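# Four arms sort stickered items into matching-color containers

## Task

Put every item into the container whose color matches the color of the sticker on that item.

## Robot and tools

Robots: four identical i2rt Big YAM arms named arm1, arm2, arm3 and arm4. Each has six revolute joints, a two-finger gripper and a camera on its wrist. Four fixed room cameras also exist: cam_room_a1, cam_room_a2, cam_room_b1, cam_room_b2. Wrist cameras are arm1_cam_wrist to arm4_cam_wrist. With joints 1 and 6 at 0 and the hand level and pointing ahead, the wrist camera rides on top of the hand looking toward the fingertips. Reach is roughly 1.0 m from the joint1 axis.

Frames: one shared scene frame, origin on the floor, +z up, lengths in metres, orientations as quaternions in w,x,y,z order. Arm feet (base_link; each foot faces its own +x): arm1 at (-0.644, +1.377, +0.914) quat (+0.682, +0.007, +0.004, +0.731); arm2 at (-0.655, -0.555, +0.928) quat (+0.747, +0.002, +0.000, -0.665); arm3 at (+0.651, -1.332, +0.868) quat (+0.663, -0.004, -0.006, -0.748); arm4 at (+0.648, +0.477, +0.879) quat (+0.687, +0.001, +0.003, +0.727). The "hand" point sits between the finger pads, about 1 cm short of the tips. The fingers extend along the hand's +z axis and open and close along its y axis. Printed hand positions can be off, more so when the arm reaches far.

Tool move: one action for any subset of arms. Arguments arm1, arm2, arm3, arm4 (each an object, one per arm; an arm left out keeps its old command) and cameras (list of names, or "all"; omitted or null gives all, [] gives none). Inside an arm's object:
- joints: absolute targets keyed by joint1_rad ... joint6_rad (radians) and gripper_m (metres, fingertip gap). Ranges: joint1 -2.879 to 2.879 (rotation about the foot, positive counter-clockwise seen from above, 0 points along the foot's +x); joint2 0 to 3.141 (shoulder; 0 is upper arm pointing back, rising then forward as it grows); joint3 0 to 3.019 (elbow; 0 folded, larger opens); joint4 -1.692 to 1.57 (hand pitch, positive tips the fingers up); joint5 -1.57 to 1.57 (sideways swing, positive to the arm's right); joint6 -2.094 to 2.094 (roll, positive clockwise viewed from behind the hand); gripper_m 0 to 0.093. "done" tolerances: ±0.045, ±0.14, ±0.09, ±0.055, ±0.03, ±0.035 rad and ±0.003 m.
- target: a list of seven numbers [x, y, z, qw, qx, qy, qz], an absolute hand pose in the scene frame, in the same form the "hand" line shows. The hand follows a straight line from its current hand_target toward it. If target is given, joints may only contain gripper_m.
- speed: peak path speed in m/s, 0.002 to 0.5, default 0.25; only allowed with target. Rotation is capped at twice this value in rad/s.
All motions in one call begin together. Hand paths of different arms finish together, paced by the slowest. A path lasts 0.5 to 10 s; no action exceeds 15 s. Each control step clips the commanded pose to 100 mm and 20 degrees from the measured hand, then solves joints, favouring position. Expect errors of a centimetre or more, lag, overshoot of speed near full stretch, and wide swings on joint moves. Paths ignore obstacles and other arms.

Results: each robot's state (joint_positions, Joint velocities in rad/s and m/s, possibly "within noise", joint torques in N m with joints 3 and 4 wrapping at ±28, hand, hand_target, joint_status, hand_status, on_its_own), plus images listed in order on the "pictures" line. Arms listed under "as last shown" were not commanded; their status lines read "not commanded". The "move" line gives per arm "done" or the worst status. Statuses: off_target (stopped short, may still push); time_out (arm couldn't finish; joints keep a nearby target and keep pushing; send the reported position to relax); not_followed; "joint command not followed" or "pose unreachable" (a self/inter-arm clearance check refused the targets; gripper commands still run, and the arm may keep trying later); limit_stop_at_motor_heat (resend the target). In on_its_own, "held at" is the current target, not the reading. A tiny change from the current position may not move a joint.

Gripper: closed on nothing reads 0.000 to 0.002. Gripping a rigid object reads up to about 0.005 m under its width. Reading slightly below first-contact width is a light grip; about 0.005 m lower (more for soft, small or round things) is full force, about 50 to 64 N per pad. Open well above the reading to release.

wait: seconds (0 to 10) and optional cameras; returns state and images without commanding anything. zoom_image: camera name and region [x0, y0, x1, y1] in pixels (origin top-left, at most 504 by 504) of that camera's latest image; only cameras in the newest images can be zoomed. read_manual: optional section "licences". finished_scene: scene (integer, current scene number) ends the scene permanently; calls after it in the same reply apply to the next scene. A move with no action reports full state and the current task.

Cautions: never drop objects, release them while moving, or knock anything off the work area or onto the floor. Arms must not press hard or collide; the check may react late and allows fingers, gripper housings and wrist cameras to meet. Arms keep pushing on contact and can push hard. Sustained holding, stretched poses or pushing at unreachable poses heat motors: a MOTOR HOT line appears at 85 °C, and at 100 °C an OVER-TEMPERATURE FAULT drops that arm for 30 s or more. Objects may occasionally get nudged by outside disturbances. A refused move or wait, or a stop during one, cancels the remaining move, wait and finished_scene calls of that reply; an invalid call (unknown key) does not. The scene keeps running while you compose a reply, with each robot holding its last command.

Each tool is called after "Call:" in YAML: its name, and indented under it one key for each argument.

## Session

Call:
move:
  arm1: {"joints":{"joint1_rad":1.5,"joint2_rad":1.6,"joint3_rad":2.074,"joint4_rad":-1.59,"joint5_rad":0,"joint6_rad":0,"gripper_m":0.093}}
  arm2: {"joints":{"joint1_rad":-1.68,"joint2_rad":1.6,"joint3_rad":2.074,"joint4_rad":-1.59,"joint5_rad":0,"joint6_rad":0,"gripper_m":0.093}}
  arm3: {"joints":{"joint1_rad":1.69,"joint2_rad":1.6,"joint3_rad":2.074,"joint4_rad":-1.59,"joint5_rad":0,"joint6_rad":0,"gripper_m":0.093}}
  arm4: {"joints":{"joint1_rad":-1.62,"joint2_rad":1.6,"joint3_rad":2.074,"joint4_rad":-1.59,"joint5_rad":0,"joint6_rad":0,"gripper_m":0.093}}
  cameras: ["arm1_cam_wrist","arm2_cam_wrist","arm3_cam_wrist","arm4_cam_wrist"]

Scene clock: 2.17 s.
Joint torques (N m): arm1=[-2.55 -11.69 14.15 0.7 0.04 -0.02] | arm2=[1.14 -15.74 13.01 1.06 -0.08 -0.09] | arm3=[1.03 -15.62 12.41 0.51 0.12 -0.09] | arm4=[1.38 -15.85 10.66 0.39 0.05 0.14]
Motor temperatures (°C): arm1=[20 23 28 23 21 21 21] | arm2=[23 24 27 22 22 20 23] | arm3=[24 23 24 23 24 23 23] | arm4=[22 22 25 22 24 21 24]
Heat: arm1: hottest joint3_rad 28 °C; arm2: hottest joint3_rad 27 °C; arm3: hottest joint1_rad 24 °C; arm4: hottest joint3_rad 25 °C.
move: arm1 done; arm2 done; arm3 done; arm4 done
Joint velocities: within noise
arm1.joint_positions: joint1_rad=+1.508 joint2_rad=+1.605 joint3_rad=+2.032 joint4_rad=-1.580 joint5_rad=-0.002 joint6_rad=+0.007 gripper_m=+0.09306
arm1.joint_status: all done
arm1.hand: x=-1.1868 y=+1.3729 z=+1.3627 quat_wxyz=(+0.001, +0.977, +0.000, -0.215) (m; scene frame)
arm1.hand_target: x=-1.1850 y=+1.3775 z=+1.3831 quat_wxyz=(-0.001, +0.972, -0.001, -0.233) (m; scene frame)
arm1.hand_status: not commanded
arm2.joint_positions: joint1_rad=-1.686 joint2_rad=+1.597 joint3_rad=+2.044 joint4_rad=-1.577 joint5_rad=+0.001 joint6_rad=+0.014 gripper_m=+0.09310
arm2.joint_status: all done
arm2.hand: x=-1.2051 y=-0.5568 z=+1.3771 quat_wxyz=(+0.000, -0.976, +0.006, +0.218) (m; scene frame)
arm2.hand_target: x=-1.2046 y=-0.5605 z=+1.3877 quat_wxyz=(+0.001, -0.974, -0.004, +0.225) (m; scene frame)
arm2.hand_status: not commanded
arm3.joint_positions: joint1_rad=+1.690 joint2_rad=+1.595 joint3_rad=+2.031 joint4_rad=-1.582 joint5_rad=-0.002 joint6_rad=+0.005 gripper_m=+0.09306
arm3.joint_status: all done
arm3.hand: x=+1.1968 y=-1.3264 z=+1.3131 quat_wxyz=(-0.212, -0.001, -0.977, +0.005) (m; scene frame)
arm3.hand_target: x=+1.1991 y=-1.3265 z=+1.3284 quat_wxyz=(-0.226, +0.001, -0.974, +0.007) (m; scene frame)
arm3.hand_status: not commanded
arm4.joint_positions: joint1_rad=-1.625 joint2_rad=+1.596 joint3_rad=+2.040 joint4_rad=-1.579 joint5_rad=+0.001 joint6_rad=-0.011 gripper_m=+0.09311
arm4.joint_status: all done
arm4.hand: x=+1.1982 y=+0.4796 z=+1.3251 quat_wxyz=(-0.214, +0.007, -0.977, +0.003) (m; scene frame)
arm4.hand_target: x=+1.1988 y=+0.4825 z=+1.3368 quat_wxyz=(-0.223, +0.004, -0.975, +0.001) (m; scene frame)
arm4.hand_status: not commanded
pictures: arm1_cam_wrist, arm2_cam_wrist, arm3_cam_wrist, arm4_cam_wrist
Images, in order (width x height): arm1_cam_wrist 672x504, arm2_cam_wrist 672x504, arm3_cam_wrist 672x504, arm4_cam_wrist 672x504.

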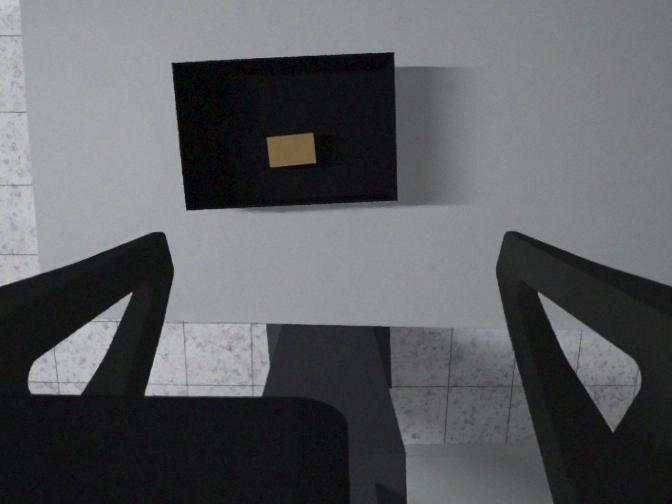

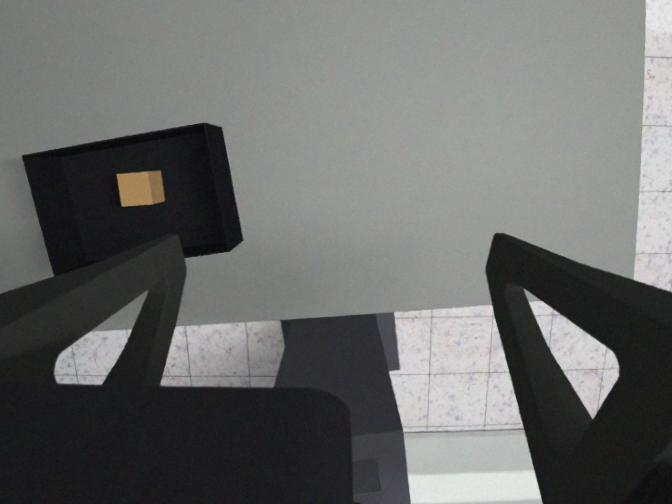

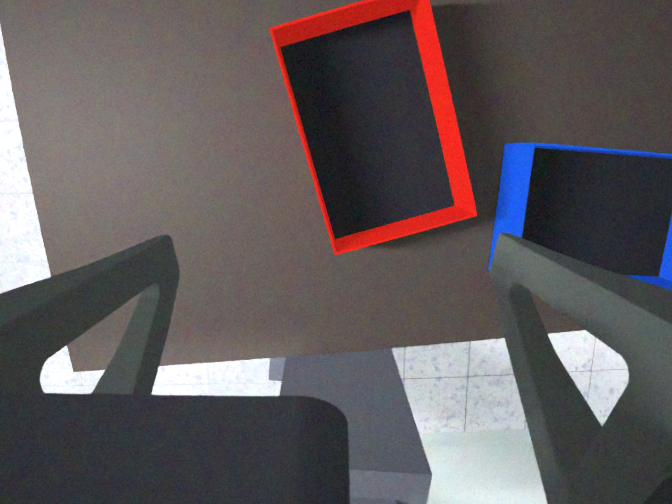

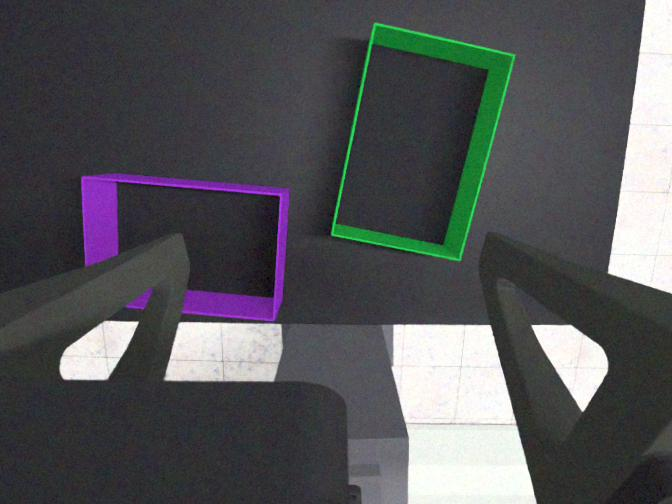

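Call:
move:
  arm1: {"target":[-1.225,1.330,0.90,0,0.9988,0.0494,0],"speed":0.45}
  arm2: {"target":[-1.212,-0.870,0.90,0,0.9988,0.0494,0],"speed":0.45}
  arm3: {"joints":{"joint2_rad":0.6,"joint3_rad":0.62,"joint4_rad":0,"joint5_rad":0,"joint6_rad":0}}
  arm4: {"joints":{"joint2_rad":0.6,"joint3_rad":0.62,"joint4_rad":0,"joint5_rad":0,"joint6_rad":0}}
  cameras: ["arm1_cam_wrist","arm2_cam_wrist","cam_room_b1","cam_room_b2"]

Scene clock: 21.53 s.
Joint torques (N m): arm1=[-1.26 -17.73 11.17 0.76 -0.02 -0.04] | arm2=[-0.03 -23.71 12.89 0.66 -0.03 0.21] | arm3=[1.2 -2.2 10.22 2.61 0.12 -0.11] | arm4=[1.26 -2.96 10.24 2.17 0.09 0.14]
Motor temperatures (°C): arm1=[20 24 30 23 21 21 21] | arm2=[23 25 31 22 22 20 23] | arm3=[24 23 28 23 24 23 23] | arm4=[22 22 28 22 24 21 24]
Heat: arm1: hottest joint3_rad 30 °C; arm2: hottest joint3_rad 31 °C; arm3: hottest joint3_rad 28 °C; arm4: hottest joint3_rad 28 °C.
move: arm1 off_target; arm2 off_target; arm3 done; arm4 done
Joint velocities: within noise
arm1.joint_positions: joint1_rad=+1.574 joint2_rad=+2.094 joint3_rad=+1.475 joint4_rad=-1.027 joint5_rad=-0.002 joint6_rad=-0.010 gripper_m=+0.09306
arm1.joint_status: not commanded
arm1.hand: x=-1.2055 y=+1.3369 z=+0.8805 quat_wxyz=(-0.002, +0.999, +0.041, +0.030) (m; scene frame)
arm1.hand_target: x=-1.2242 y=+1.3301 z=+0.9004 quat_wxyz=(+0.000, +0.999, +0.049, +0.000) (m; scene frame)
arm1.hand_status: off_target (0.028 m and 3.5 deg from the pose sent, 0.466 m and 25.5 deg at the start)
arm2.joint_positions: joint1_rad=-1.165 joint2_rad=+2.200 joint3_rad=+1.673 joint4_rad=-1.089 joint5_rad=-0.001 joint6_rad=+0.401 gripper_m=+0.09310
arm2.joint_status: not commanded
arm2.hand: x=-1.1910 y=-0.8636 z=+0.8848 quat_wxyz=(+0.011, -0.998, -0.061, -0.022) (m; scene frame)
arm2.hand_target: x=-1.2112 y=-0.8693 z=+0.9005 quat_wxyz=(+0.000, -0.999, -0.049, +0.000) (m; scene frame)
arm2.hand_status: off_target (0.027 m and 3.1 deg from the pose sent, 0.571 m and 25.9 deg at the start)
arm3.joint_positions: joint1_rad=+1.690 joint2_rad=+0.607 joint3_rad=+0.621 joint4_rad=-0.018 joint5_rad=-0.002 joint6_rad=+0.005 gripper_m=+0.09306
arm3.joint_status: all done
arm3.hand: x=+1.0280 y=-1.3267 z=+1.2746 quat_wxyz=(-0.706, +0.003, -0.708, +0.003) (m; scene frame)
arm3.hand_target: x=+1.0259 y=-1.3269 z=+1.2810 quat_wxyz=(-0.715, +0.004, -0.699, +0.005) (m; scene frame)
arm3.hand_status: not commanded
arm4.joint_positions: joint1_rad=-1.625 joint2_rad=+0.610 joint3_rad=+0.613 joint4_rad=-0.021 joint5_rad=+0.001 joint6_rad=-0.011 gripper_m=+0.09311
arm4.joint_status: all done
arm4.hand: x=+1.0280 y=+0.4790 z=+1.2772 quat_wxyz=(-0.699, +0.006, -0.715, +0.004) (m; scene frame)
arm4.hand_target: x=+1.0253 y=+0.4810 z=+1.2905 quat_wxyz=(-0.713, +0.004, -0.702, -0.002) (m; scene frame)
arm4.hand_status: not commanded
pictures: arm1_cam_wrist, arm2_cam_wrist, cam_room_b1, cam_room_b2
Images, in order (width x height): arm1_cam_wrist 672x504, arm2_cam_wrist 672x504, cam_room_b1 672x504, cam_room_b2 672x504.

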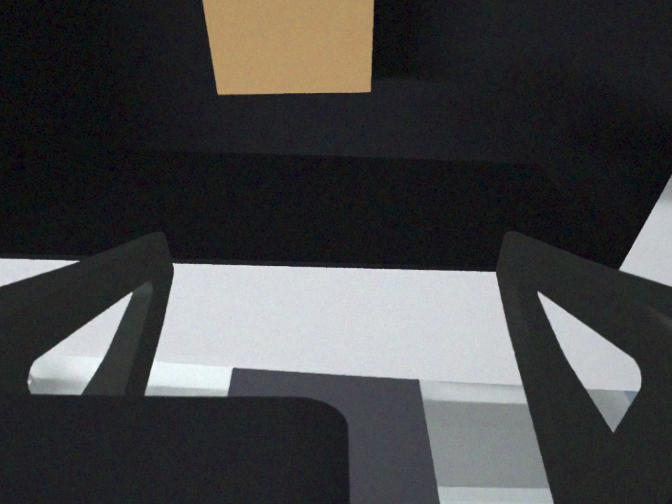

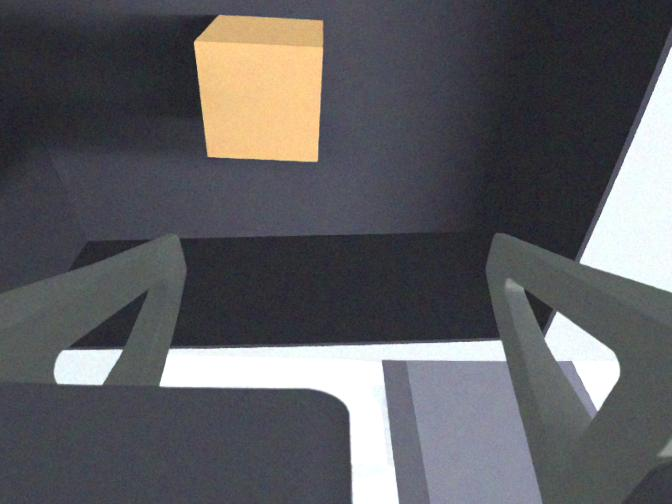

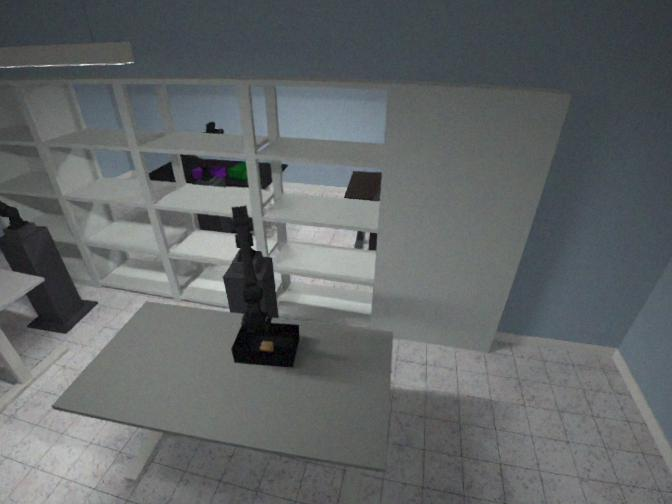

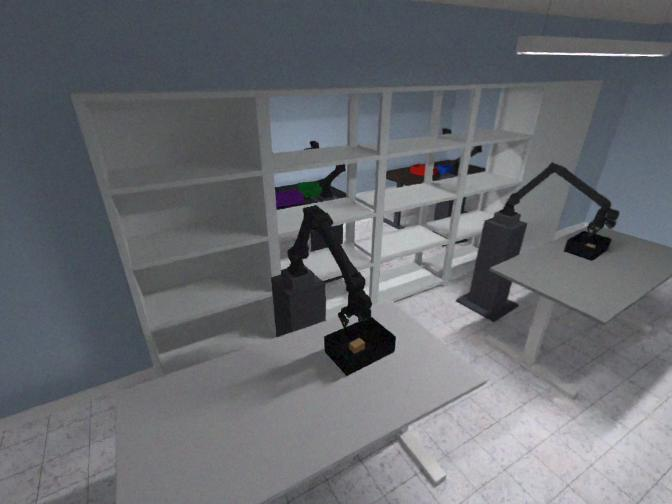

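Call:
move:
  arm1: {"target":[-1.253,1.313,0.85,0,0.9984,0.0567,0],"speed":0.3}
  arm2: {"target":[-1.209,-0.900,0.85,0,0.9981,0.061,0],"speed":0.3}
  cameras: ["arm1_cam_wrist","arm2_cam_wrist"]

Scene clock: 34.70 s.
Joint torques (N m): arm1=[-1.26 -17.32 12.37 0.57 -0.05 0.02] | arm2=[0.79 -21.83 13.05 1.03 -0.02 0.22] | arm3=[1.26 -2.43 10.19 2.61 0.11 -0.11] | arm4=[1.32 -2.9 10.32 2.19 0.05 0.16]
Motor temperatures (°C): arm1=[20 24 32 23 21 21 21] | arm2=[23 27 33 22 22 20 23] | arm3=[24 23 28 23 24 23 23] | arm4=[22 22 31 22 24 21 24]
Heat: arm1: hottest joint3_rad 32 °C; arm2: hottest joint3_rad 33 °C; arm3: hottest joint3_rad 28 °C; arm4: hottest joint3_rad 31 °C.
move: arm1 off_target; arm2 off_target
Joint velocities: within noise
arm1.joint_positions: joint1_rad=+1.602 joint2_rad=+2.210 joint3_rad=+1.549 joint4_rad=-0.977 joint5_rad=-0.003 joint6_rad=-0.010 gripper_m=+0.09306
arm1.joint_status: not commanded
arm1.hand: x=-1.2290 y=+1.3190 z=+0.8369 quat_wxyz=(-0.002, +0.998, +0.055, +0.026) (m; scene frame)
arm1.hand_target: x=-1.2520 y=+1.3130 z=+0.8508 quat_wxyz=(+0.000, +0.998, +0.057, +0.000) (m; scene frame)
arm1.hand_status: off_target (0.028 m and 3.0 deg from the pose sent, 0.061 m and 3.8 deg at the start)
arm2.joint_positions: joint1_rad=-1.132 joint2_rad=+2.271 joint3_rad=+1.703 joint4_rad=-1.031 joint5_rad=-0.001 joint6_rad=+0.420 gripper_m=+0.09310
arm2.joint_status: not commanded
arm2.hand: x=-1.1927 y=-0.8888 z=+0.8514 quat_wxyz=(+0.008, -0.998, -0.068, -0.014) (m; scene frame)
arm2.hand_target: x=-1.2083 y=-0.8995 z=+0.8504 quat_wxyz=(+0.000, -0.998, -0.061, +0.000) (m; scene frame)
arm2.hand_status: off_target (0.020 m and 2.0 deg from the pose sent, 0.053 m and 2.8 deg at the start)
arm3, arm4: as last shown
pictures: arm1_cam_wrist, arm2_cam_wrist
Images, in order (width x height): arm1_cam_wrist 672x504, arm2_cam_wrist 672x504.

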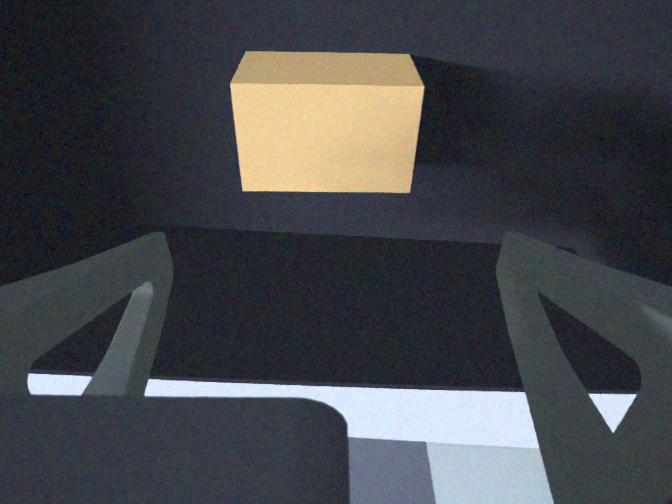

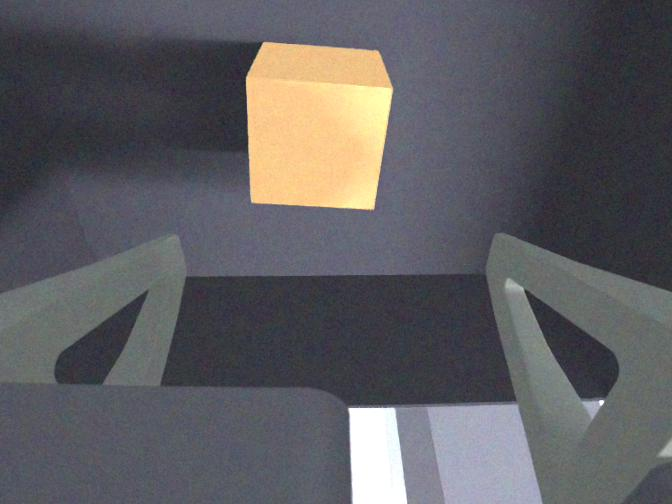

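Call:
move:
  arm1: {"target":[-1.252,1.3125,0.758,0,0.9987,0.0506,0],"speed":0.2}
  arm2: {"target":[-1.204,-0.905,0.745,0,0.9993,0.0375,0],"speed":0.2}
  cameras: ["arm1_cam_wrist","arm2_cam_wrist"]

Call:
move:
  arm1: {"joints":{"gripper_m":0.062}}
  arm2: {"joints":{"gripper_m":0.049}}
  cameras: ["arm1_cam_wrist","arm2_cam_wrist"]

Scene clock: 48.73 s.
Joint torques (N m): arm1=[-1.08 -18.55 10.65 0.68 0 0.11] | arm2=[1.38 -23.24 11.51 1.01 -0.13 0.22] | arm3=[1.14 -2.37 10.21 2.59 0.11 -0.09] | arm4=[0.97 -2.73 10.29 2.15 0.05 0.13]
Motor temperatures (°C): arm1=[20 25 32 23 21 21 21] | arm2=[23 27 33 22 22 20 23] | arm3=[24 23 28 23 24 23 23] | arm4=[22 22 34 22 24 21 24]
Heat: arm1: hottest joint3_rad 32 °C; arm2: hottest joint3_rad 33 °C; arm3: hottest joint3_rad 28 °C; arm4: hottest joint3_rad 34 °C.
move: arm1 off_target; arm2 off_target
Joint velocities: within noise
arm1.joint_positions: joint1_rad=+1.602 joint2_rad=+2.367 joint3_rad=+1.550 joint4_rad=-0.822 joint5_rad=-0.003 joint6_rad=-0.002 gripper_m=+0.09306
arm1.joint_status: not commanded
arm1.hand: x=-1.2280 y=+1.3195 z=+0.7459 quat_wxyz=(-0.002, +0.998, +0.051, +0.027) (m; scene frame)
arm1.hand_target: x=-1.2512 y=+1.3125 z=+0.7588 quat_wxyz=(+0.000, +0.999, +0.051, +0.000) (m; scene frame)
arm1.hand_status: off_target (0.028 m and 3.1 deg from the pose sent, 0.083 m and 3.1 deg at the start)
arm2.joint_positions: joint1_rad=-1.130 joint2_rad=+2.447 joint3_rad=+1.714 joint4_rad=-0.868 joint5_rad=+0.002 joint6_rad=+0.478 gripper_m=+0.09309
arm2.joint_status: not commanded
arm2.hand: x=-1.1917 y=-0.8892 z=+0.7453 quat_wxyz=(+0.010, -0.999, -0.040, -0.014) (m; scene frame)
arm2.hand_target: x=-1.2033 y=-0.9046 z=+0.7456 quat_wxyz=(+0.000, -0.999, -0.038, +0.000) (m; scene frame)
arm2.hand_status: off_target (0.020 m and 2.0 deg from the pose sent, 0.108 m and 3.9 deg at the start)
arm3, arm4: as last shown
pictures: arm1_cam_wrist, arm2_cam_wrist
Images, in order (width x height): arm1_cam_wrist 672x504, arm2_cam_wrist 672x504.

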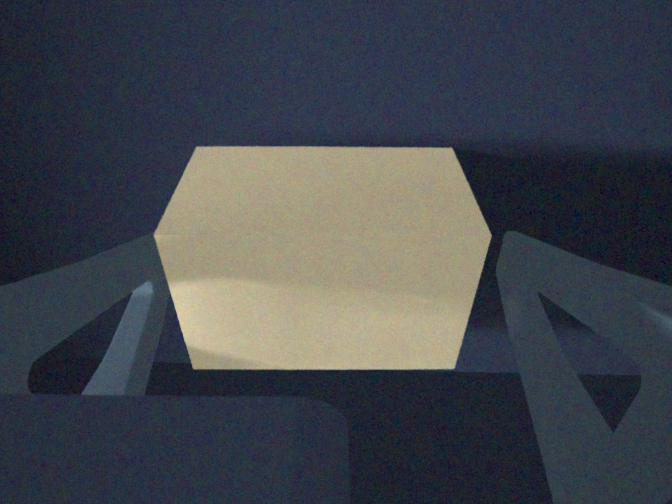

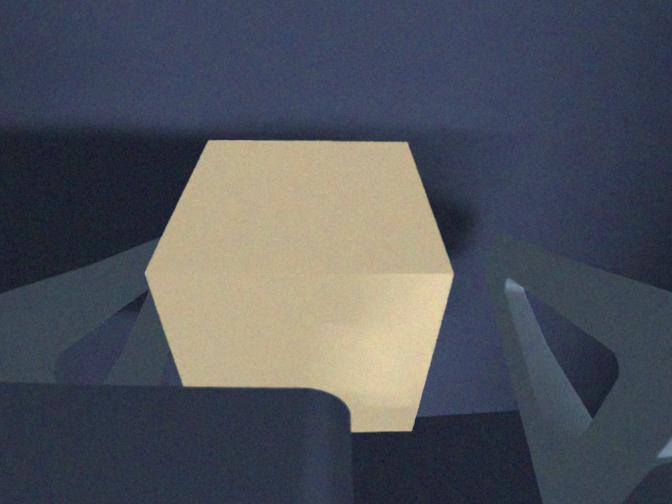

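Scene clock: 49.30 s.
Joint torques (N m): arm1=[-1.55 -18.43 10.52 0.81 -0.01 0.11] | arm2=[1.44 -23.12 11.48 1.02 -0.04 0.2] | arm3=[1.32 -2.37 10.25 2.62 0.11 -0.1] | arm4=[1.14 -2.78 10.33 2.17 0.06 0.14]
Motor temperatures (°C): arm1=[20 25 32 23 21 21 21] | arm2=[23 27 33 22 22 20 23] | arm3=[24 23 28 23 24 23 23] | arm4=[22 22 34 22 24 21 24]
Heat: arm1: hottest joint3_rad 32 °C; arm2: hottest joint3_rad 33 °C; arm3: hottest joint3_rad 28 °C; arm4: hottest joint3_rad 34 °C.
move: arm1 off_target; arm2 off_target
Joint velocities: within noise
arm1.joint_positions: joint1_rad=+1.602 joint2_rad=+2.367 joint3_rad=+1.550 joint4_rad=-0.822 joint5_rad=-0.004 joint6_rad=-0.002 gripper_m=+0.06863
arm1.joint_status: gripper_m off_target (ended at +0.06866, target +0.06200)
arm1.hand: x=-1.2281 y=+1.3194 z=+0.7459 quat_wxyz=(-0.001, +0.998, +0.051, +0.027) (m; scene frame)
arm1.hand_target: x=-1.2512 y=+1.3125 z=+0.7588 quat_wxyz=(+0.000, +0.999, +0.051, +0.000) (m; scene frame)
arm1.hand_status: not commanded
arm2.joint_positions: joint1_rad=-1.130 joint2_rad=+2.447 joint3_rad=+1.715 joint4_rad=-0.868 joint5_rad=+0.000 joint6_rad=+0.479 gripper_m=+0.05303
arm2.joint_status: gripper_m off_target (ended at +0.05306, target +0.04900)
arm2.hand: x=-1.1918 y=-0.8897 z=+0.7455 quat_wxyz=(+0.009, -0.999, -0.040, -0.014) (m; scene frame)
arm2.hand_target: x=-1.2034 y=-0.9047 z=+0.7456 quat_wxyz=(+0.000, -0.999, -0.038, +0.000) (m; scene frame)
arm2.hand_status: not commanded
arm3, arm4: as last shown
pictures: arm1_cam_wrist, arm2_cam_wrist
Images, in order (width x height): arm1_cam_wrist 672x504, arm2_cam_wrist 672x504.

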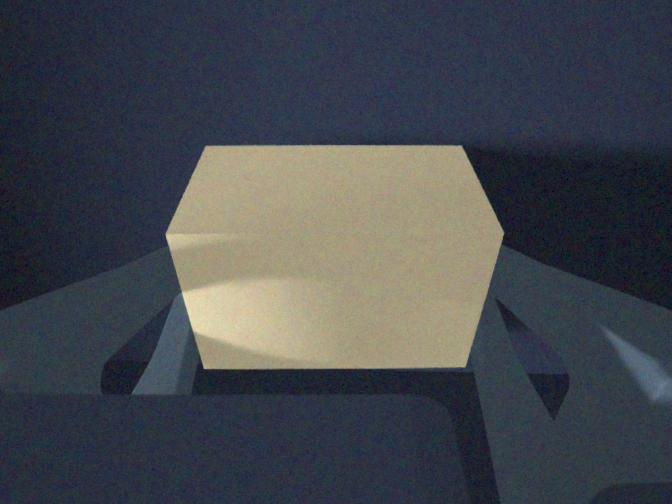

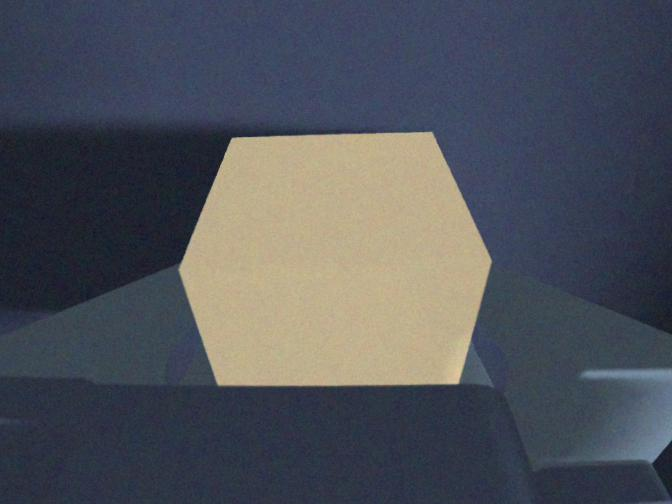

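Call:
move:
  arm1: {"target":[-1.225,1.319,0.96,0,0.9987,0.0506,0],"speed":0.35}
  arm2: {"target":[-1.190,-0.889,0.96,0,0.9993,0.0375,0],"speed":0.35}
  cameras: ["cam_room_b1","cam_room_b2"]

Call:
zoom_image:
  camera: "cam_room_b1"
  region: [220, 280, 320, 370]

Call:
zoom_image:
  camera: "cam_room_b2"
  region: [310, 280, 410, 380]

Call:
move:
  arm1: {"joints":{"joint1_rad":1.55,"joint2_rad":0.6,"joint3_rad":0.62,"joint4_rad":0,"joint5_rad":0,"joint6_rad":0}}
  arm2: {"joints":{"joint1_rad":-1.2,"joint2_rad":0.6,"joint3_rad":0.62,"joint4_rad":0,"joint5_rad":0,"joint6_rad":0}}
  cameras: ["cam_room_b1","cam_room_b2"]

Call:
zoom_image:
  camera: "cam_room_b1"
  region: [200, 200, 340, 330]

Call:
zoom_image:
  camera: "cam_room_b2"
  region: [270, 160, 410, 300]

Scene clock: 61.20 s.
Joint torques (N m): arm1=[-1.73 -15.56 12.66 -0.01 0.01 0.06] | arm2=[0.62 -20.89 12.36 0.17 -0.03 0.11] | arm3=[1.32 -2.32 10.22 2.62 0.11 -0.11] | arm4=[1.08 -2.96 10.26 2.18 0.07 0.18]
Motor temperatures (°C): arm1=[20 26 32 23 21 21 22] | arm2=[23 28 32 22 22 20 23] | arm3=[24 23 28 23 24 23 23] | arm4=[22 22 36 22 24 21 24]
Heat: arm1: hottest joint3_rad 32 °C; arm2: hottest joint3_rad 32 °C; arm3: hottest joint3_rad 28 °C; arm4: hottest joint3_rad 36 °C.
move: arm1 off_target; arm2 done
Joint velocities: within noise
arm1.joint_positions: joint1_rad=+1.602 joint2_rad=+1.997 joint3_rad=+1.527 joint4_rad=-1.136 joint5_rad=-0.004 joint6_rad=-0.002 gripper_m=+0.06863
arm1.joint_status: not commanded
arm1.hand: x=-1.2126 y=+1.3201 z=+0.9515 quat_wxyz=(-0.001, +0.999, +0.051, +0.010) (m; scene frame)
arm1.hand_target: x=-1.2247 y=+1.3190 z=+0.9601 quat_wxyz=(+0.000, +0.999, +0.051, +0.000) (m; scene frame)
arm1.hand_status: off_target (0.015 m and 1.1 deg from the pose sent, 0.214 m and 3.1 deg at the start)
arm2.joint_positions: joint1_rad=-1.130 joint2_rad=+2.086 joint3_rad=+1.701 joint4_rad=-1.176 joint5_rad=+0.000 joint6_rad=+0.479 gripper_m=+0.05303
arm2.joint_status: not commanded
arm2.hand: x=-1.1844 y=-0.8854 z=+0.9634 quat_wxyz=(-0.001, -0.999, -0.040, +0.003) (m; scene frame)
arm2.hand_target: x=-1.1899 y=-0.8889 z=+0.9600 quat_wxyz=(+0.000, -0.999, -0.038, +0.000) (m; scene frame)
arm2.hand_status: done (0.008 m and 0.4 deg from the pose sent, 0.215 m and 1.9 deg at the start)
arm3, arm4: as last shown
pictures: cam_room_b1, cam_room_b2
Images, in order (width x height): cam_room_b1 672x504, cam_room_b2 672x504.

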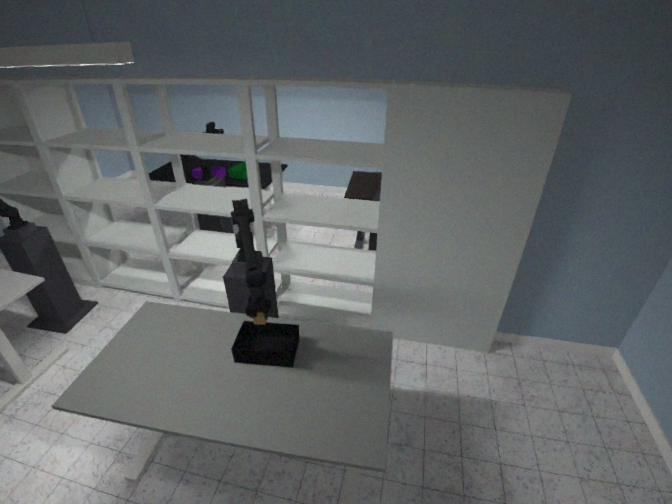

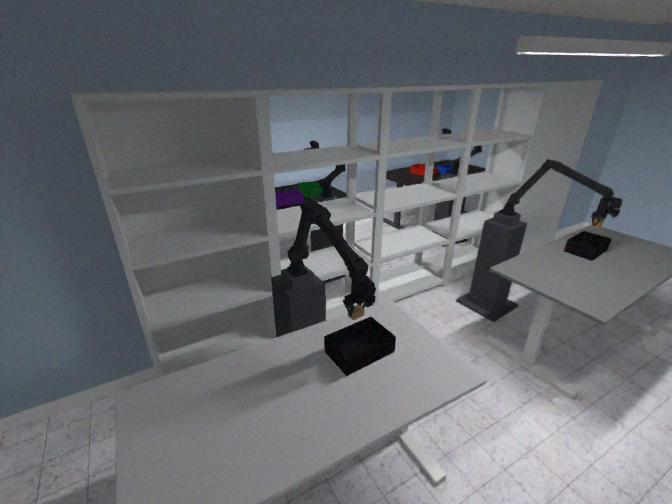

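Scaled by 5.040.

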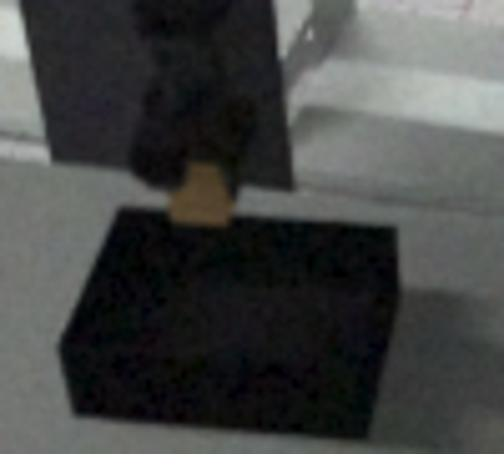

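Scaled by 5.040.

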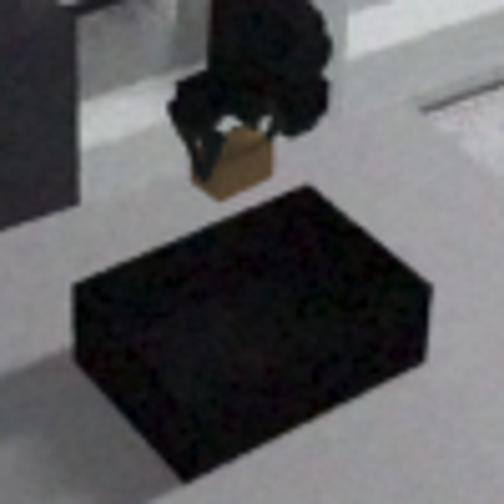

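Scene clock: 63.07 s.
Joint torques (N m): arm1=[-0.56 1.26 12.57 2.32 0.04 0.06] | arm2=[1.32 -2.73 11.64 3.44 -0.02 -0.09] | arm3=[1.26 -2.32 10.19 2.61 0.11 -0.1] | arm4=[1.2 -2.43 10.39 2.03 0.06 0.16]
Motor temperatures (°C): arm1=[20 26 33 23 21 21 22] | arm2=[23 27 33 22 22 20 23] | arm3=[24 23 28 23 24 23 23] | arm4=[22 22 36 22 24 21 24]
Heat: arm1: hottest joint3_rad 33 °C; arm2: hottest joint3_rad 33 °C; arm3: hottest joint3_rad 28 °C; arm4: hottest joint3_rad 36 °C.
move: arm1 done; arm2 done
Joint velocities: within noise
arm1.joint_positions: joint1_rad=+1.547 joint2_rad=+0.598 joint3_rad=+0.616 joint4_rad=-0.019 joint5_rad=-0.001 joint6_rad=-0.002 gripper_m=+0.06864
arm1.joint_status: all done
arm1.hand: x=-1.0119 y=+1.3597 z=+1.3259 quat_wxyz=(+0.014, +0.702, +0.018, -0.712) (m; scene frame)
arm1.hand_target: x=-1.0123 y=+1.3586 z=+1.3325 quat_wxyz=(+0.016, +0.694, +0.018, -0.719) (m; scene frame)
arm1.hand_status: not commanded
arm2.joint_positions: joint1_rad=-1.207 joint2_rad=+0.600 joint3_rad=+0.628 joint4_rad=-0.022 joint5_rad=+0.000 joint6_rad=+0.015 gripper_m=+0.05300
arm2.joint_status: all done
arm2.hand: x=-0.9892 y=-0.7297 z=+1.3392 quat_wxyz=(-0.173, -0.687, -0.163, +0.686) (m; scene frame)
arm2.hand_target: x=-0.9878 y=-0.7322 z=+1.3397 quat_wxyz=(-0.171, -0.680, -0.170, +0.692) (m; scene frame)
arm2.hand_status: not commanded
arm3, arm4: as last shown
pictures: cam_room_b1, cam_room_b2
Images, in order (width x height): cam_room_b1 672x504, cam_room_b2 672x504.

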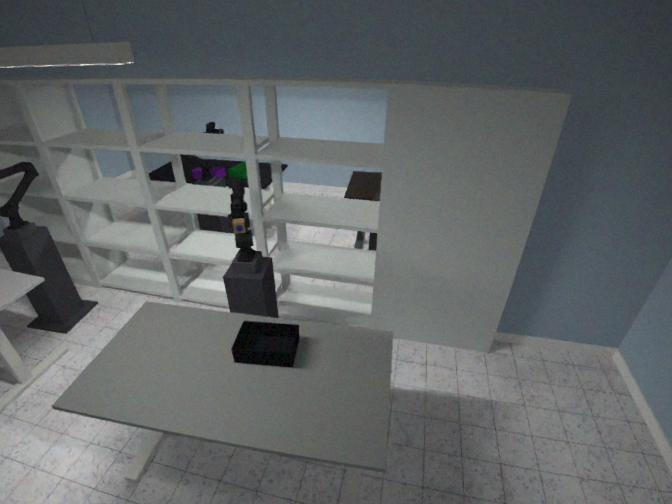

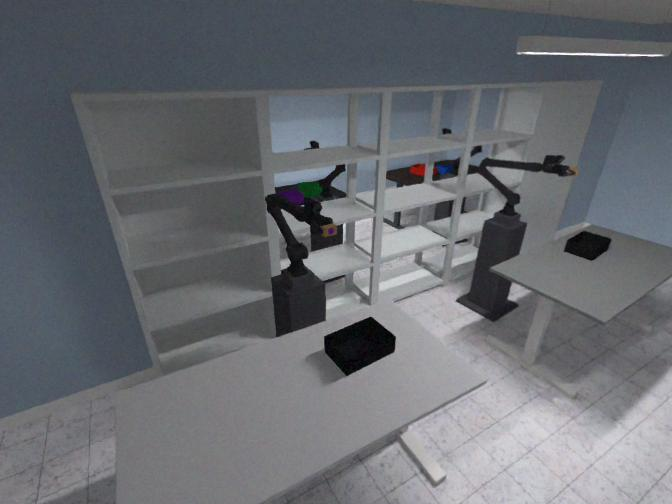

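Scaled by 3.600.

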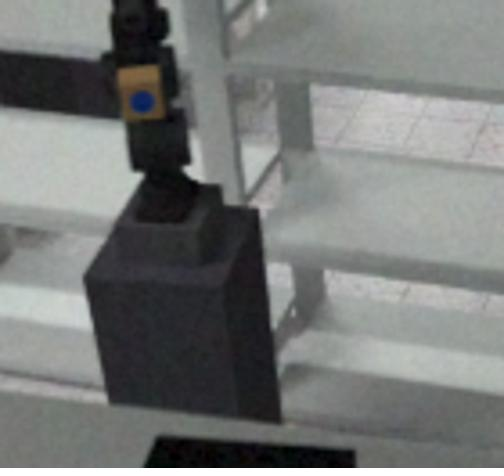

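Scaled by 3.600.

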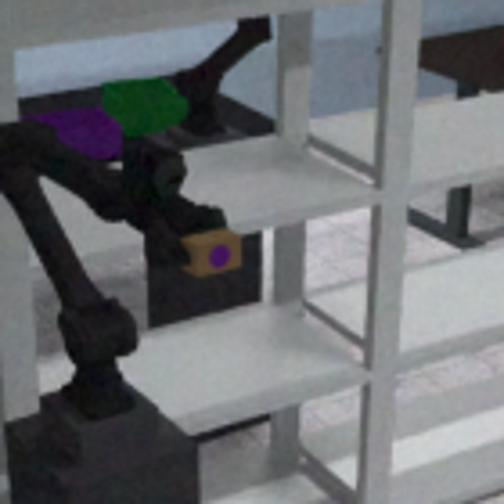

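Call:
move:
  arm1: {"joints":{"joint1_rad":-2.25,"joint6_rad":0}}
  arm2: {"joints":{"joint1_rad":0.919,"joint6_rad":1.56}}
  arm3: {"joints":{"joint1_rad":-1.987,"joint6_rad":0}}
  arm4: {"joints":{"joint1_rad":0.906,"joint6_rad":1.57}}
  cameras: []

Call:
move:
  arm1: {"target":[0.002,0.927,1.300,0.694,0.206,0.655,-0.218],"speed":0.3}
  arm2: {"target":[0.035,-0.945,1.295,0.6321,0.5967,0.3393,0.3595],"speed":0.3}
  arm3: {"target":[0.135,-1.013,1.285,0.1929,-0.6618,0.1820,0.7012],"speed":0.2}
  arm4: {"target":[0.11,0.861,1.300,-0.3363,-0.3174,0.6086,0.6447],"speed":0.2}
  cameras: ["arm3_cam_wrist","arm4_cam_wrist"]

Scene clock: 90.67 s.
Joint torques (N m): arm1=[-2.67 1.61 12.77 2.73 -0.08 0.02] | arm2=[0.91 -2.61 11.66 3.45 0.03 0.11] | arm3=[0.62 -2.37 10.18 2.58 -0.06 -0.11] | arm4=[1.44 -3.08 10.4 2.22 0.14 0.07]
Motor temperatures (°C): arm1=[20 25 36 23 21 21 22] | arm2=[23 26 33 22 22 20 24] | arm3=[24 23 29 23 24 23 23] | arm4=[22 22 38 22 24 21 24]
Heat: arm1: hottest joint3_rad 36 °C; arm2: hottest joint3_rad 33 °C; arm3: hottest joint3_rad 29 °C; arm4: hottest joint3_rad 38 °C.
move: arm1 done; arm2 done; arm3 done; arm4 done
Joint velocities: within noise
arm1.joint_positions: joint1_rad=-2.245 joint2_rad=+0.598 joint3_rad=+0.616 joint4_rad=-0.019 joint5_rad=+0.002 joint6_rad=-0.002 gripper_m=+0.06871
arm1.joint_status: all done
arm1.hand: x=-0.3296 y=+1.1622 z=+1.3147 quat_wxyz=(-0.668, -0.210, -0.681, +0.213) (m; scene frame)
arm1.hand_target: x=-0.3299 y=+1.1606 z=+1.3213 quat_wxyz=(-0.675, -0.210, -0.673, +0.215) (m; scene frame)
arm1.hand_status: not commanded
arm2.joint_positions: joint1_rad=+0.916 joint2_rad=+0.600 joint3_rad=+0.628 joint4_rad=-0.022 joint5_rad=-0.001 joint6_rad=+1.545 gripper_m=+0.05307
arm2.joint_status: all done
arm2.hand: x=-0.3334 y=-0.7492 z=+1.3403 quat_wxyz=(-0.620, -0.609, -0.355, -0.344) (m; scene frame)
arm2.hand_target: x=-0.3330 y=-0.7484 z=+1.3408 quat_wxyz=(-0.622, -0.607, -0.349, -0.351) (m; scene frame)
arm2.hand_status: not commanded
arm3.joint_positions: joint1_rad=-1.978 joint2_rad=+0.607 joint3_rad=+0.621 joint4_rad=-0.018 joint5_rad=+0.001 joint6_rad=+0.005 gripper_m=+0.09306
arm3.joint_status: all done
arm3.hand: x=+0.3247 y=-1.1354 z=+1.2712 quat_wxyz=(+0.178, -0.685, +0.192, +0.680) (m; scene frame)
arm3.hand_target: x=+0.3281 y=-1.1335 z=+1.2776 quat_wxyz=(+0.185, -0.676, +0.190, +0.687) (m; scene frame)
arm3.hand_status: not commanded
arm4.joint_positions: joint1_rad=+0.905 joint2_rad=+0.610 joint3_rad=+0.613 joint4_rad=-0.021 joint5_rad=+0.000 joint6_rad=+1.556 gripper_m=+0.09311
arm4.joint_status: all done
arm4.hand: x=+0.3398 y=+0.6955 z=+1.2797 quat_wxyz=(+0.322, +0.333, -0.630, -0.623) (m; scene frame)
arm4.hand_target: x=+0.3420 y=+0.6937 z=+1.2930 quat_wxyz=(+0.332, +0.322, -0.621, -0.633) (m; scene frame)
arm4.hand_status: not commanded
pictures: none
No camera images: "cameras" was empty.

Scene clock: 92.77 s.
Joint torques (N m): arm1=[-2.73 -15.33 17.65 1.61 -0.06 0.1] | arm2=[1.61 -19.25 17.26 2.17 0.16 0.11] | arm3=[0.5 -11.46 14.41 2.58 -0.1 -0.12] | arm4=[-0.09 -14.04 13.08 2.06 -0.04 0.03]
Motor temperatures (°C): arm1=[20 25 36 23 21 21 22] | arm2=[23 26 34 22 22 20 24] | arm3=[24 23 29 23 24 23 23] | arm4=[22 22 38 22 24 21 24]
Heat: arm1: hottest joint3_rad 36 °C; arm2: hottest joint3_rad 34 °C; arm3: hottest joint3_rad 29 °C; arm4: hottest joint3_rad 38 °C.
move: arm1 off_target; arm2 off_target; arm3 off_target; arm4 off_target
Joint velocities: within noise
arm1.joint_positions: joint1_rad=-2.245 joint2_rad=+1.777 joint3_rad=+1.423 joint4_rad=+0.364 joint5_rad=-0.002 joint6_rad=-0.001 gripper_m=+0.06871
arm1.joint_status: not commanded
arm1.hand: x=-0.0051 y=+0.9379 z=+1.2602 quat_wxyz=(-0.673, -0.208, -0.677, +0.212) (m; scene frame)
arm1.hand_target: x=-0.0010 y=+0.9292 z=+1.2996 quat_wxyz=(-0.694, -0.206, -0.655, +0.218) (m; scene frame)
arm1.hand_status: off_target (0.042 m and 3.6 deg from the pose sent, 0.407 m and 4.2 deg at the start)
arm2.joint_positions: joint1_rad=+0.940 joint2_rad=+1.810 joint3_rad=+1.420 joint4_rad=+0.407 joint5_rad=+0.027 joint6_rad=+1.551 gripper_m=+0.05307
arm2.joint_status: not commanded
arm2.hand: x=+0.0181 y=-0.9429 z=+1.2693 quat_wxyz=(-0.623, -0.607, -0.350, -0.346) (m; scene frame)
arm2.hand_target: x=+0.0325 y=-0.9436 z=+1.2947 quat_wxyz=(-0.632, -0.597, -0.339, -0.360) (m; scene frame)
arm2.hand_status: off_target (0.031 m and 2.5 deg from the pose sent, 0.420 m and 3.2 deg at the start)
arm3.joint_positions: joint1_rad=-1.983 joint2_rad=+1.300 joint3_rad=+0.964 joint4_rad=+0.335 joint5_rad=-0.009 joint6_rad=-0.004 gripper_m=+0.09306
arm3.joint_status: not commanded
arm3.hand: x=+0.1394 y=-1.0261 z=+1.2502 quat_wxyz=(+0.180, -0.685, +0.187, +0.681) (m; scene frame)
arm3.hand_target: x=+0.1372 y=-1.0144 z=+1.2846 quat_wxyz=(+0.193, -0.662, +0.182, +0.701) (m; scene frame)
arm3.hand_status: off_target (0.037 m and 3.9 deg from the pose sent, 0.226 m and 4.1 deg at the start)
arm4.joint_positions: joint1_rad=+0.904 joint2_rad=+1.447 joint3_rad=+1.117 joint4_rad=+0.328 joint5_rad=-0.006 joint6_rad=+1.556 gripper_m=+0.09311
arm4.joint_status: not commanded
arm4.hand: x=+0.1167 y=+0.8505 z=+1.2708 quat_wxyz=(+0.326, +0.331, -0.625, -0.628) (m; scene frame)
arm4.hand_target: x=+0.1119 y=+0.8597 z=+1.2997 quat_wxyz=(+0.336, +0.318, -0.609, -0.645) (m; scene frame)
arm4.hand_status: off_target (0.032 m and 3.4 deg from the pose sent, 0.284 m and 4.2 deg at the start)
pictures: arm3_cam_wrist, arm4_cam_wrist
Images, in order (width x height): arm3_cam_wrist 672x504, arm4_cam_wrist 672x504.

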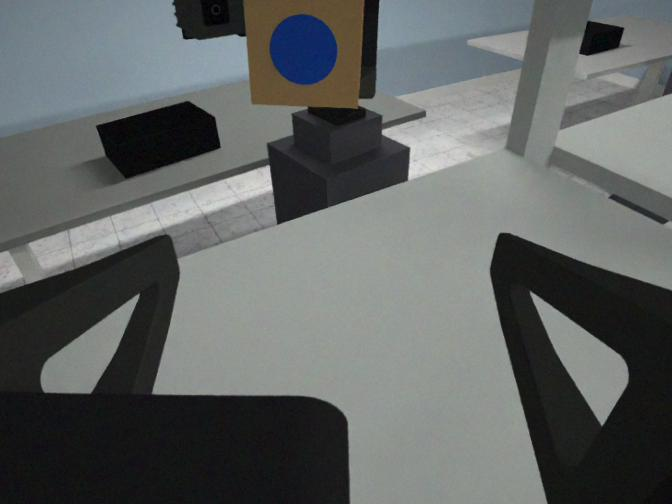

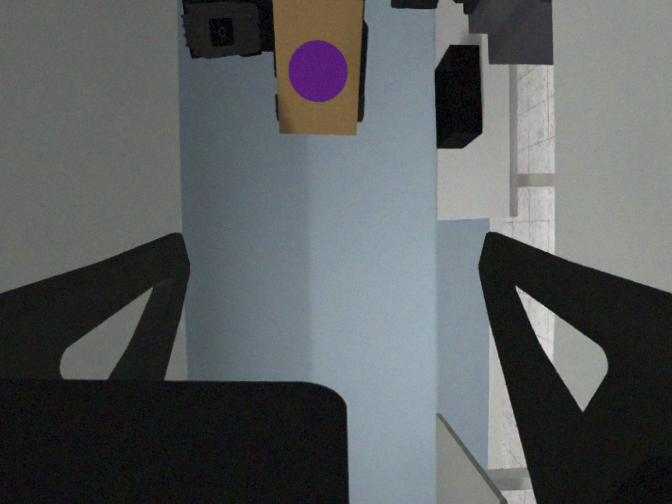

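Call:
move:
  arm3: {"target":[0.055,-0.977,1.300,0.1929,-0.6618,0.1820,0.7012],"speed":0.2}
  arm4: {"target":[0.037,0.915,1.290,-0.3363,-0.3174,0.6086,0.6447],"speed":0.2}
  cameras: ["arm3_cam_wrist","arm4_cam_wrist"]

Scene clock: 98.87 s.
Joint torques (N m): arm1=[-2.2 -14.86 17.78 1.69 -0.02 0.12] | arm2=[1.55 -19.14 17.22 2.13 0.16 0.11] | arm3=[1.85 -15.62 14.49 1.57 0.11 -0.12] | arm4=[0.62 -18.84 13.34 1.18 -0.03 0.05]
Motor temperatures (°C): arm1=[20 25 38 23 21 21 22] | arm2=[23 26 36 22 22 20 24] | arm3=[24 23 30 23 24 23 23] | arm4=[22 22 40 22 24 21 24]
Heat: arm1: hottest joint3_rad 38 °C; arm2: hottest joint3_rad 36 °C; arm3: hottest joint3_rad 30 °C; arm4: hottest joint3_rad 40 °C.
move: arm3 off_target; arm4 off_target
Joint velocities: within noise
arm1, arm2: as last shown
arm2.hand: x=+0.0181 y=-0.9429 z=+1.2693 quat_wxyz=(-0.623, -0.608, -0.350, -0.346) (m; scene frame)
arm3.joint_positions: joint1_rad=-1.983 joint2_rad=+1.517 joint3_rad=+1.227 joint4_rad=+0.311 joint5_rad=+0.007 joint6_rad=-0.004 gripper_m=+0.09306
arm3.joint_status: not commanded
arm3.hand: x=+0.0646 y=-0.9784 z=+1.2707 quat_wxyz=(+0.188, -0.676, +0.190, +0.687) (m; scene frame)
arm3.hand_target: x=+0.0567 y=-0.9780 z=+1.2997 quat_wxyz=(+0.193, -0.662, +0.182, +0.701) (m; scene frame)
arm3.hand_status: off_target (0.031 m and 2.6 deg from the pose sent, 0.110 m and 3.9 deg at the start)
arm4.joint_positions: joint1_rad=+0.901 joint2_rad=+1.685 joint3_rad=+1.368 joint4_rad=+0.331 joint5_rad=-0.009 joint6_rad=+1.556 gripper_m=+0.09311
arm4.joint_status: not commanded
arm4.hand: x=+0.0426 y=+0.9045 z=+1.2637 quat_wxyz=(+0.328, +0.329, -0.620, -0.633) (m; scene frame)
arm4.hand_target: x=+0.0387 y=+0.9138 z=+1.2896 quat_wxyz=(+0.336, +0.318, -0.609, -0.645) (m; scene frame)
arm4.hand_status: off_target (0.029 m and 2.5 deg from the pose sent, 0.104 m and 3.4 deg at the start)
pictures: arm3_cam_wrist, arm4_cam_wrist
Images, in order (width x height): arm3_cam_wrist 672x504, arm4_cam_wrist 672x504.

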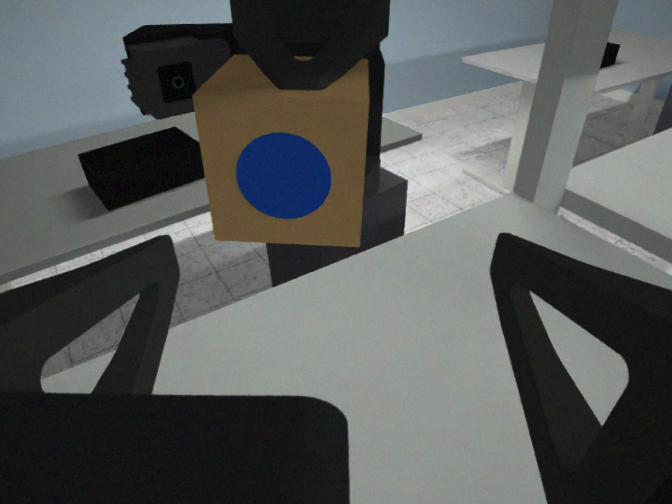

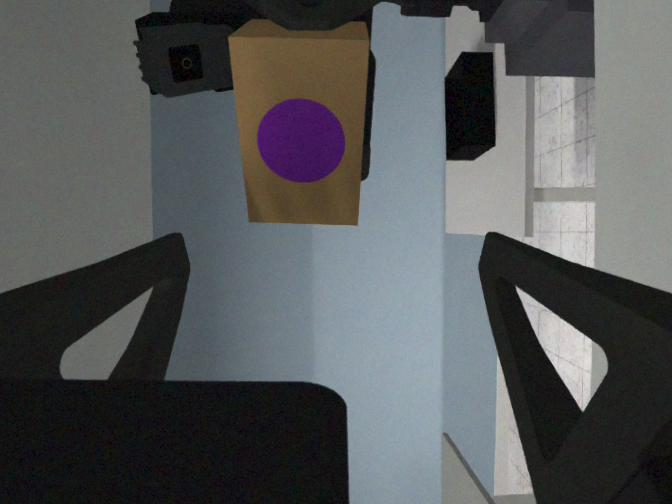

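Call:
move:
  arm3: {"target":[0.002,-0.971,1.297,0.1929,-0.6618,0.1820,0.7012],"speed":0.15}
  arm4: {"target":[-0.026,0.960,1.285,-0.3363,-0.3174,0.6086,0.6447],"speed":0.15}
  cameras: ["arm3_cam_wrist","arm4_cam_wrist"]

Scene clock: 107.60 s.
Joint torques (N m): arm1=[-1.79 -15.21 17.59 1.61 -0.06 0.1] | arm2=[1.55 -19.19 17.22 2.14 0.16 0.12] | arm3=[2.08 -17.44 14.83 1.55 0.1 -0.12] | arm4=[0.38 -21.66 13.57 1.05 -0.01 0.04]
Motor temperatures (°C): arm1=[20 25 40 23 21 21 22] | arm2=[23 26 39 22 22 20 24] | arm3=[24 23 31 23 24 23 23] | arm4=[22 22 40 22 24 21 24]
Heat: arm1: hottest joint3_rad 40 °C; arm2: hottest joint3_rad 39 °C; arm3: hottest joint3_rad 31 °C; arm4: hottest joint3_rad 40 °C.
move: arm3 off_target; arm4 off_target
Joint velocities: within noise
arm1, arm2: as last shown
arm3.joint_positions: joint1_rad=-1.949 joint2_rad=+1.639 joint3_rad=+1.367 joint4_rad=+0.295 joint5_rad=+0.045 joint6_rad=-0.007 gripper_m=+0.09306
arm3.joint_status: not commanded
arm3.hand: x=+0.0144 y=-0.9697 z=+1.2688 quat_wxyz=(+0.190, -0.675, +0.191, +0.687) (m; scene frame)
arm3.hand_target: x=+0.0040 y=-0.9721 z=+1.2967 quat_wxyz=(+0.193, -0.662, +0.182, +0.701) (m; scene frame)
arm3.hand_status: off_target (0.031 m and 2.5 deg from the pose sent, 0.068 m and 2.6 deg at the start)
arm4.joint_positions: joint1_rad=+0.901 joint2_rad=+1.881 joint3_rad=+1.638 joint4_rad=+0.270 joint5_rad=-0.009 joint6_rad=+1.556 gripper_m=+0.09311
arm4.joint_status: not commanded
arm4.hand: x=-0.0205 y=+0.9488 z=+1.2656 quat_wxyz=(+0.330, +0.327, -0.616, -0.637) (m; scene frame)
arm4.hand_target: x=-0.0243 y=+0.9589 z=+1.2848 quat_wxyz=(+0.336, +0.317, -0.608, -0.645) (m; scene frame)
arm4.hand_status: off_target (0.023 m and 1.8 deg from the pose sent, 0.091 m and 2.5 deg at the start)
pictures: arm3_cam_wrist, arm4_cam_wrist
Images, in order (width x height): arm3_cam_wrist 672x504, arm4_cam_wrist 672x504.

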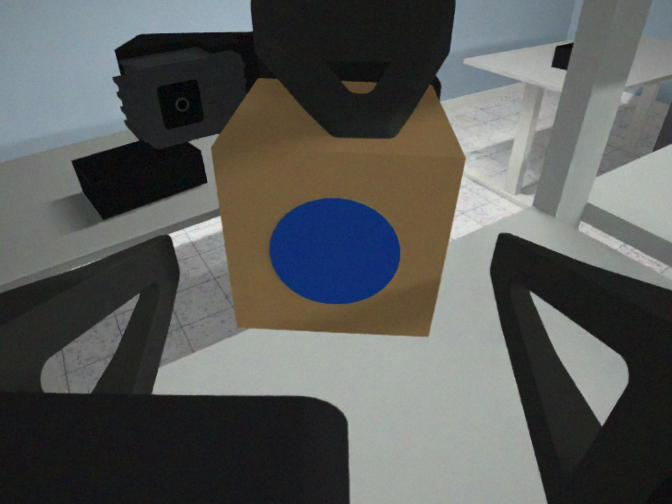

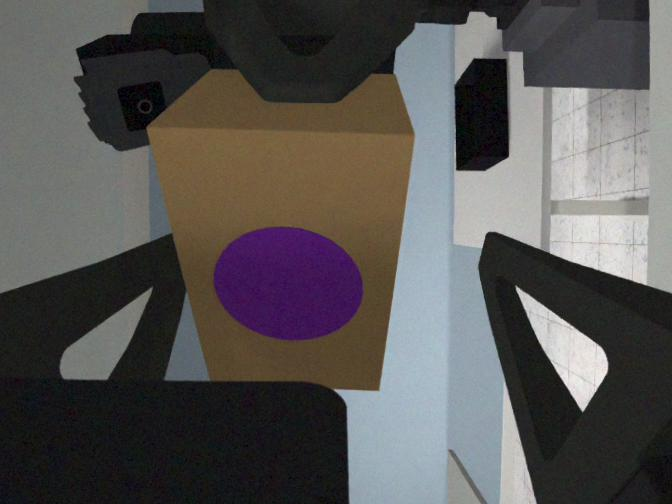

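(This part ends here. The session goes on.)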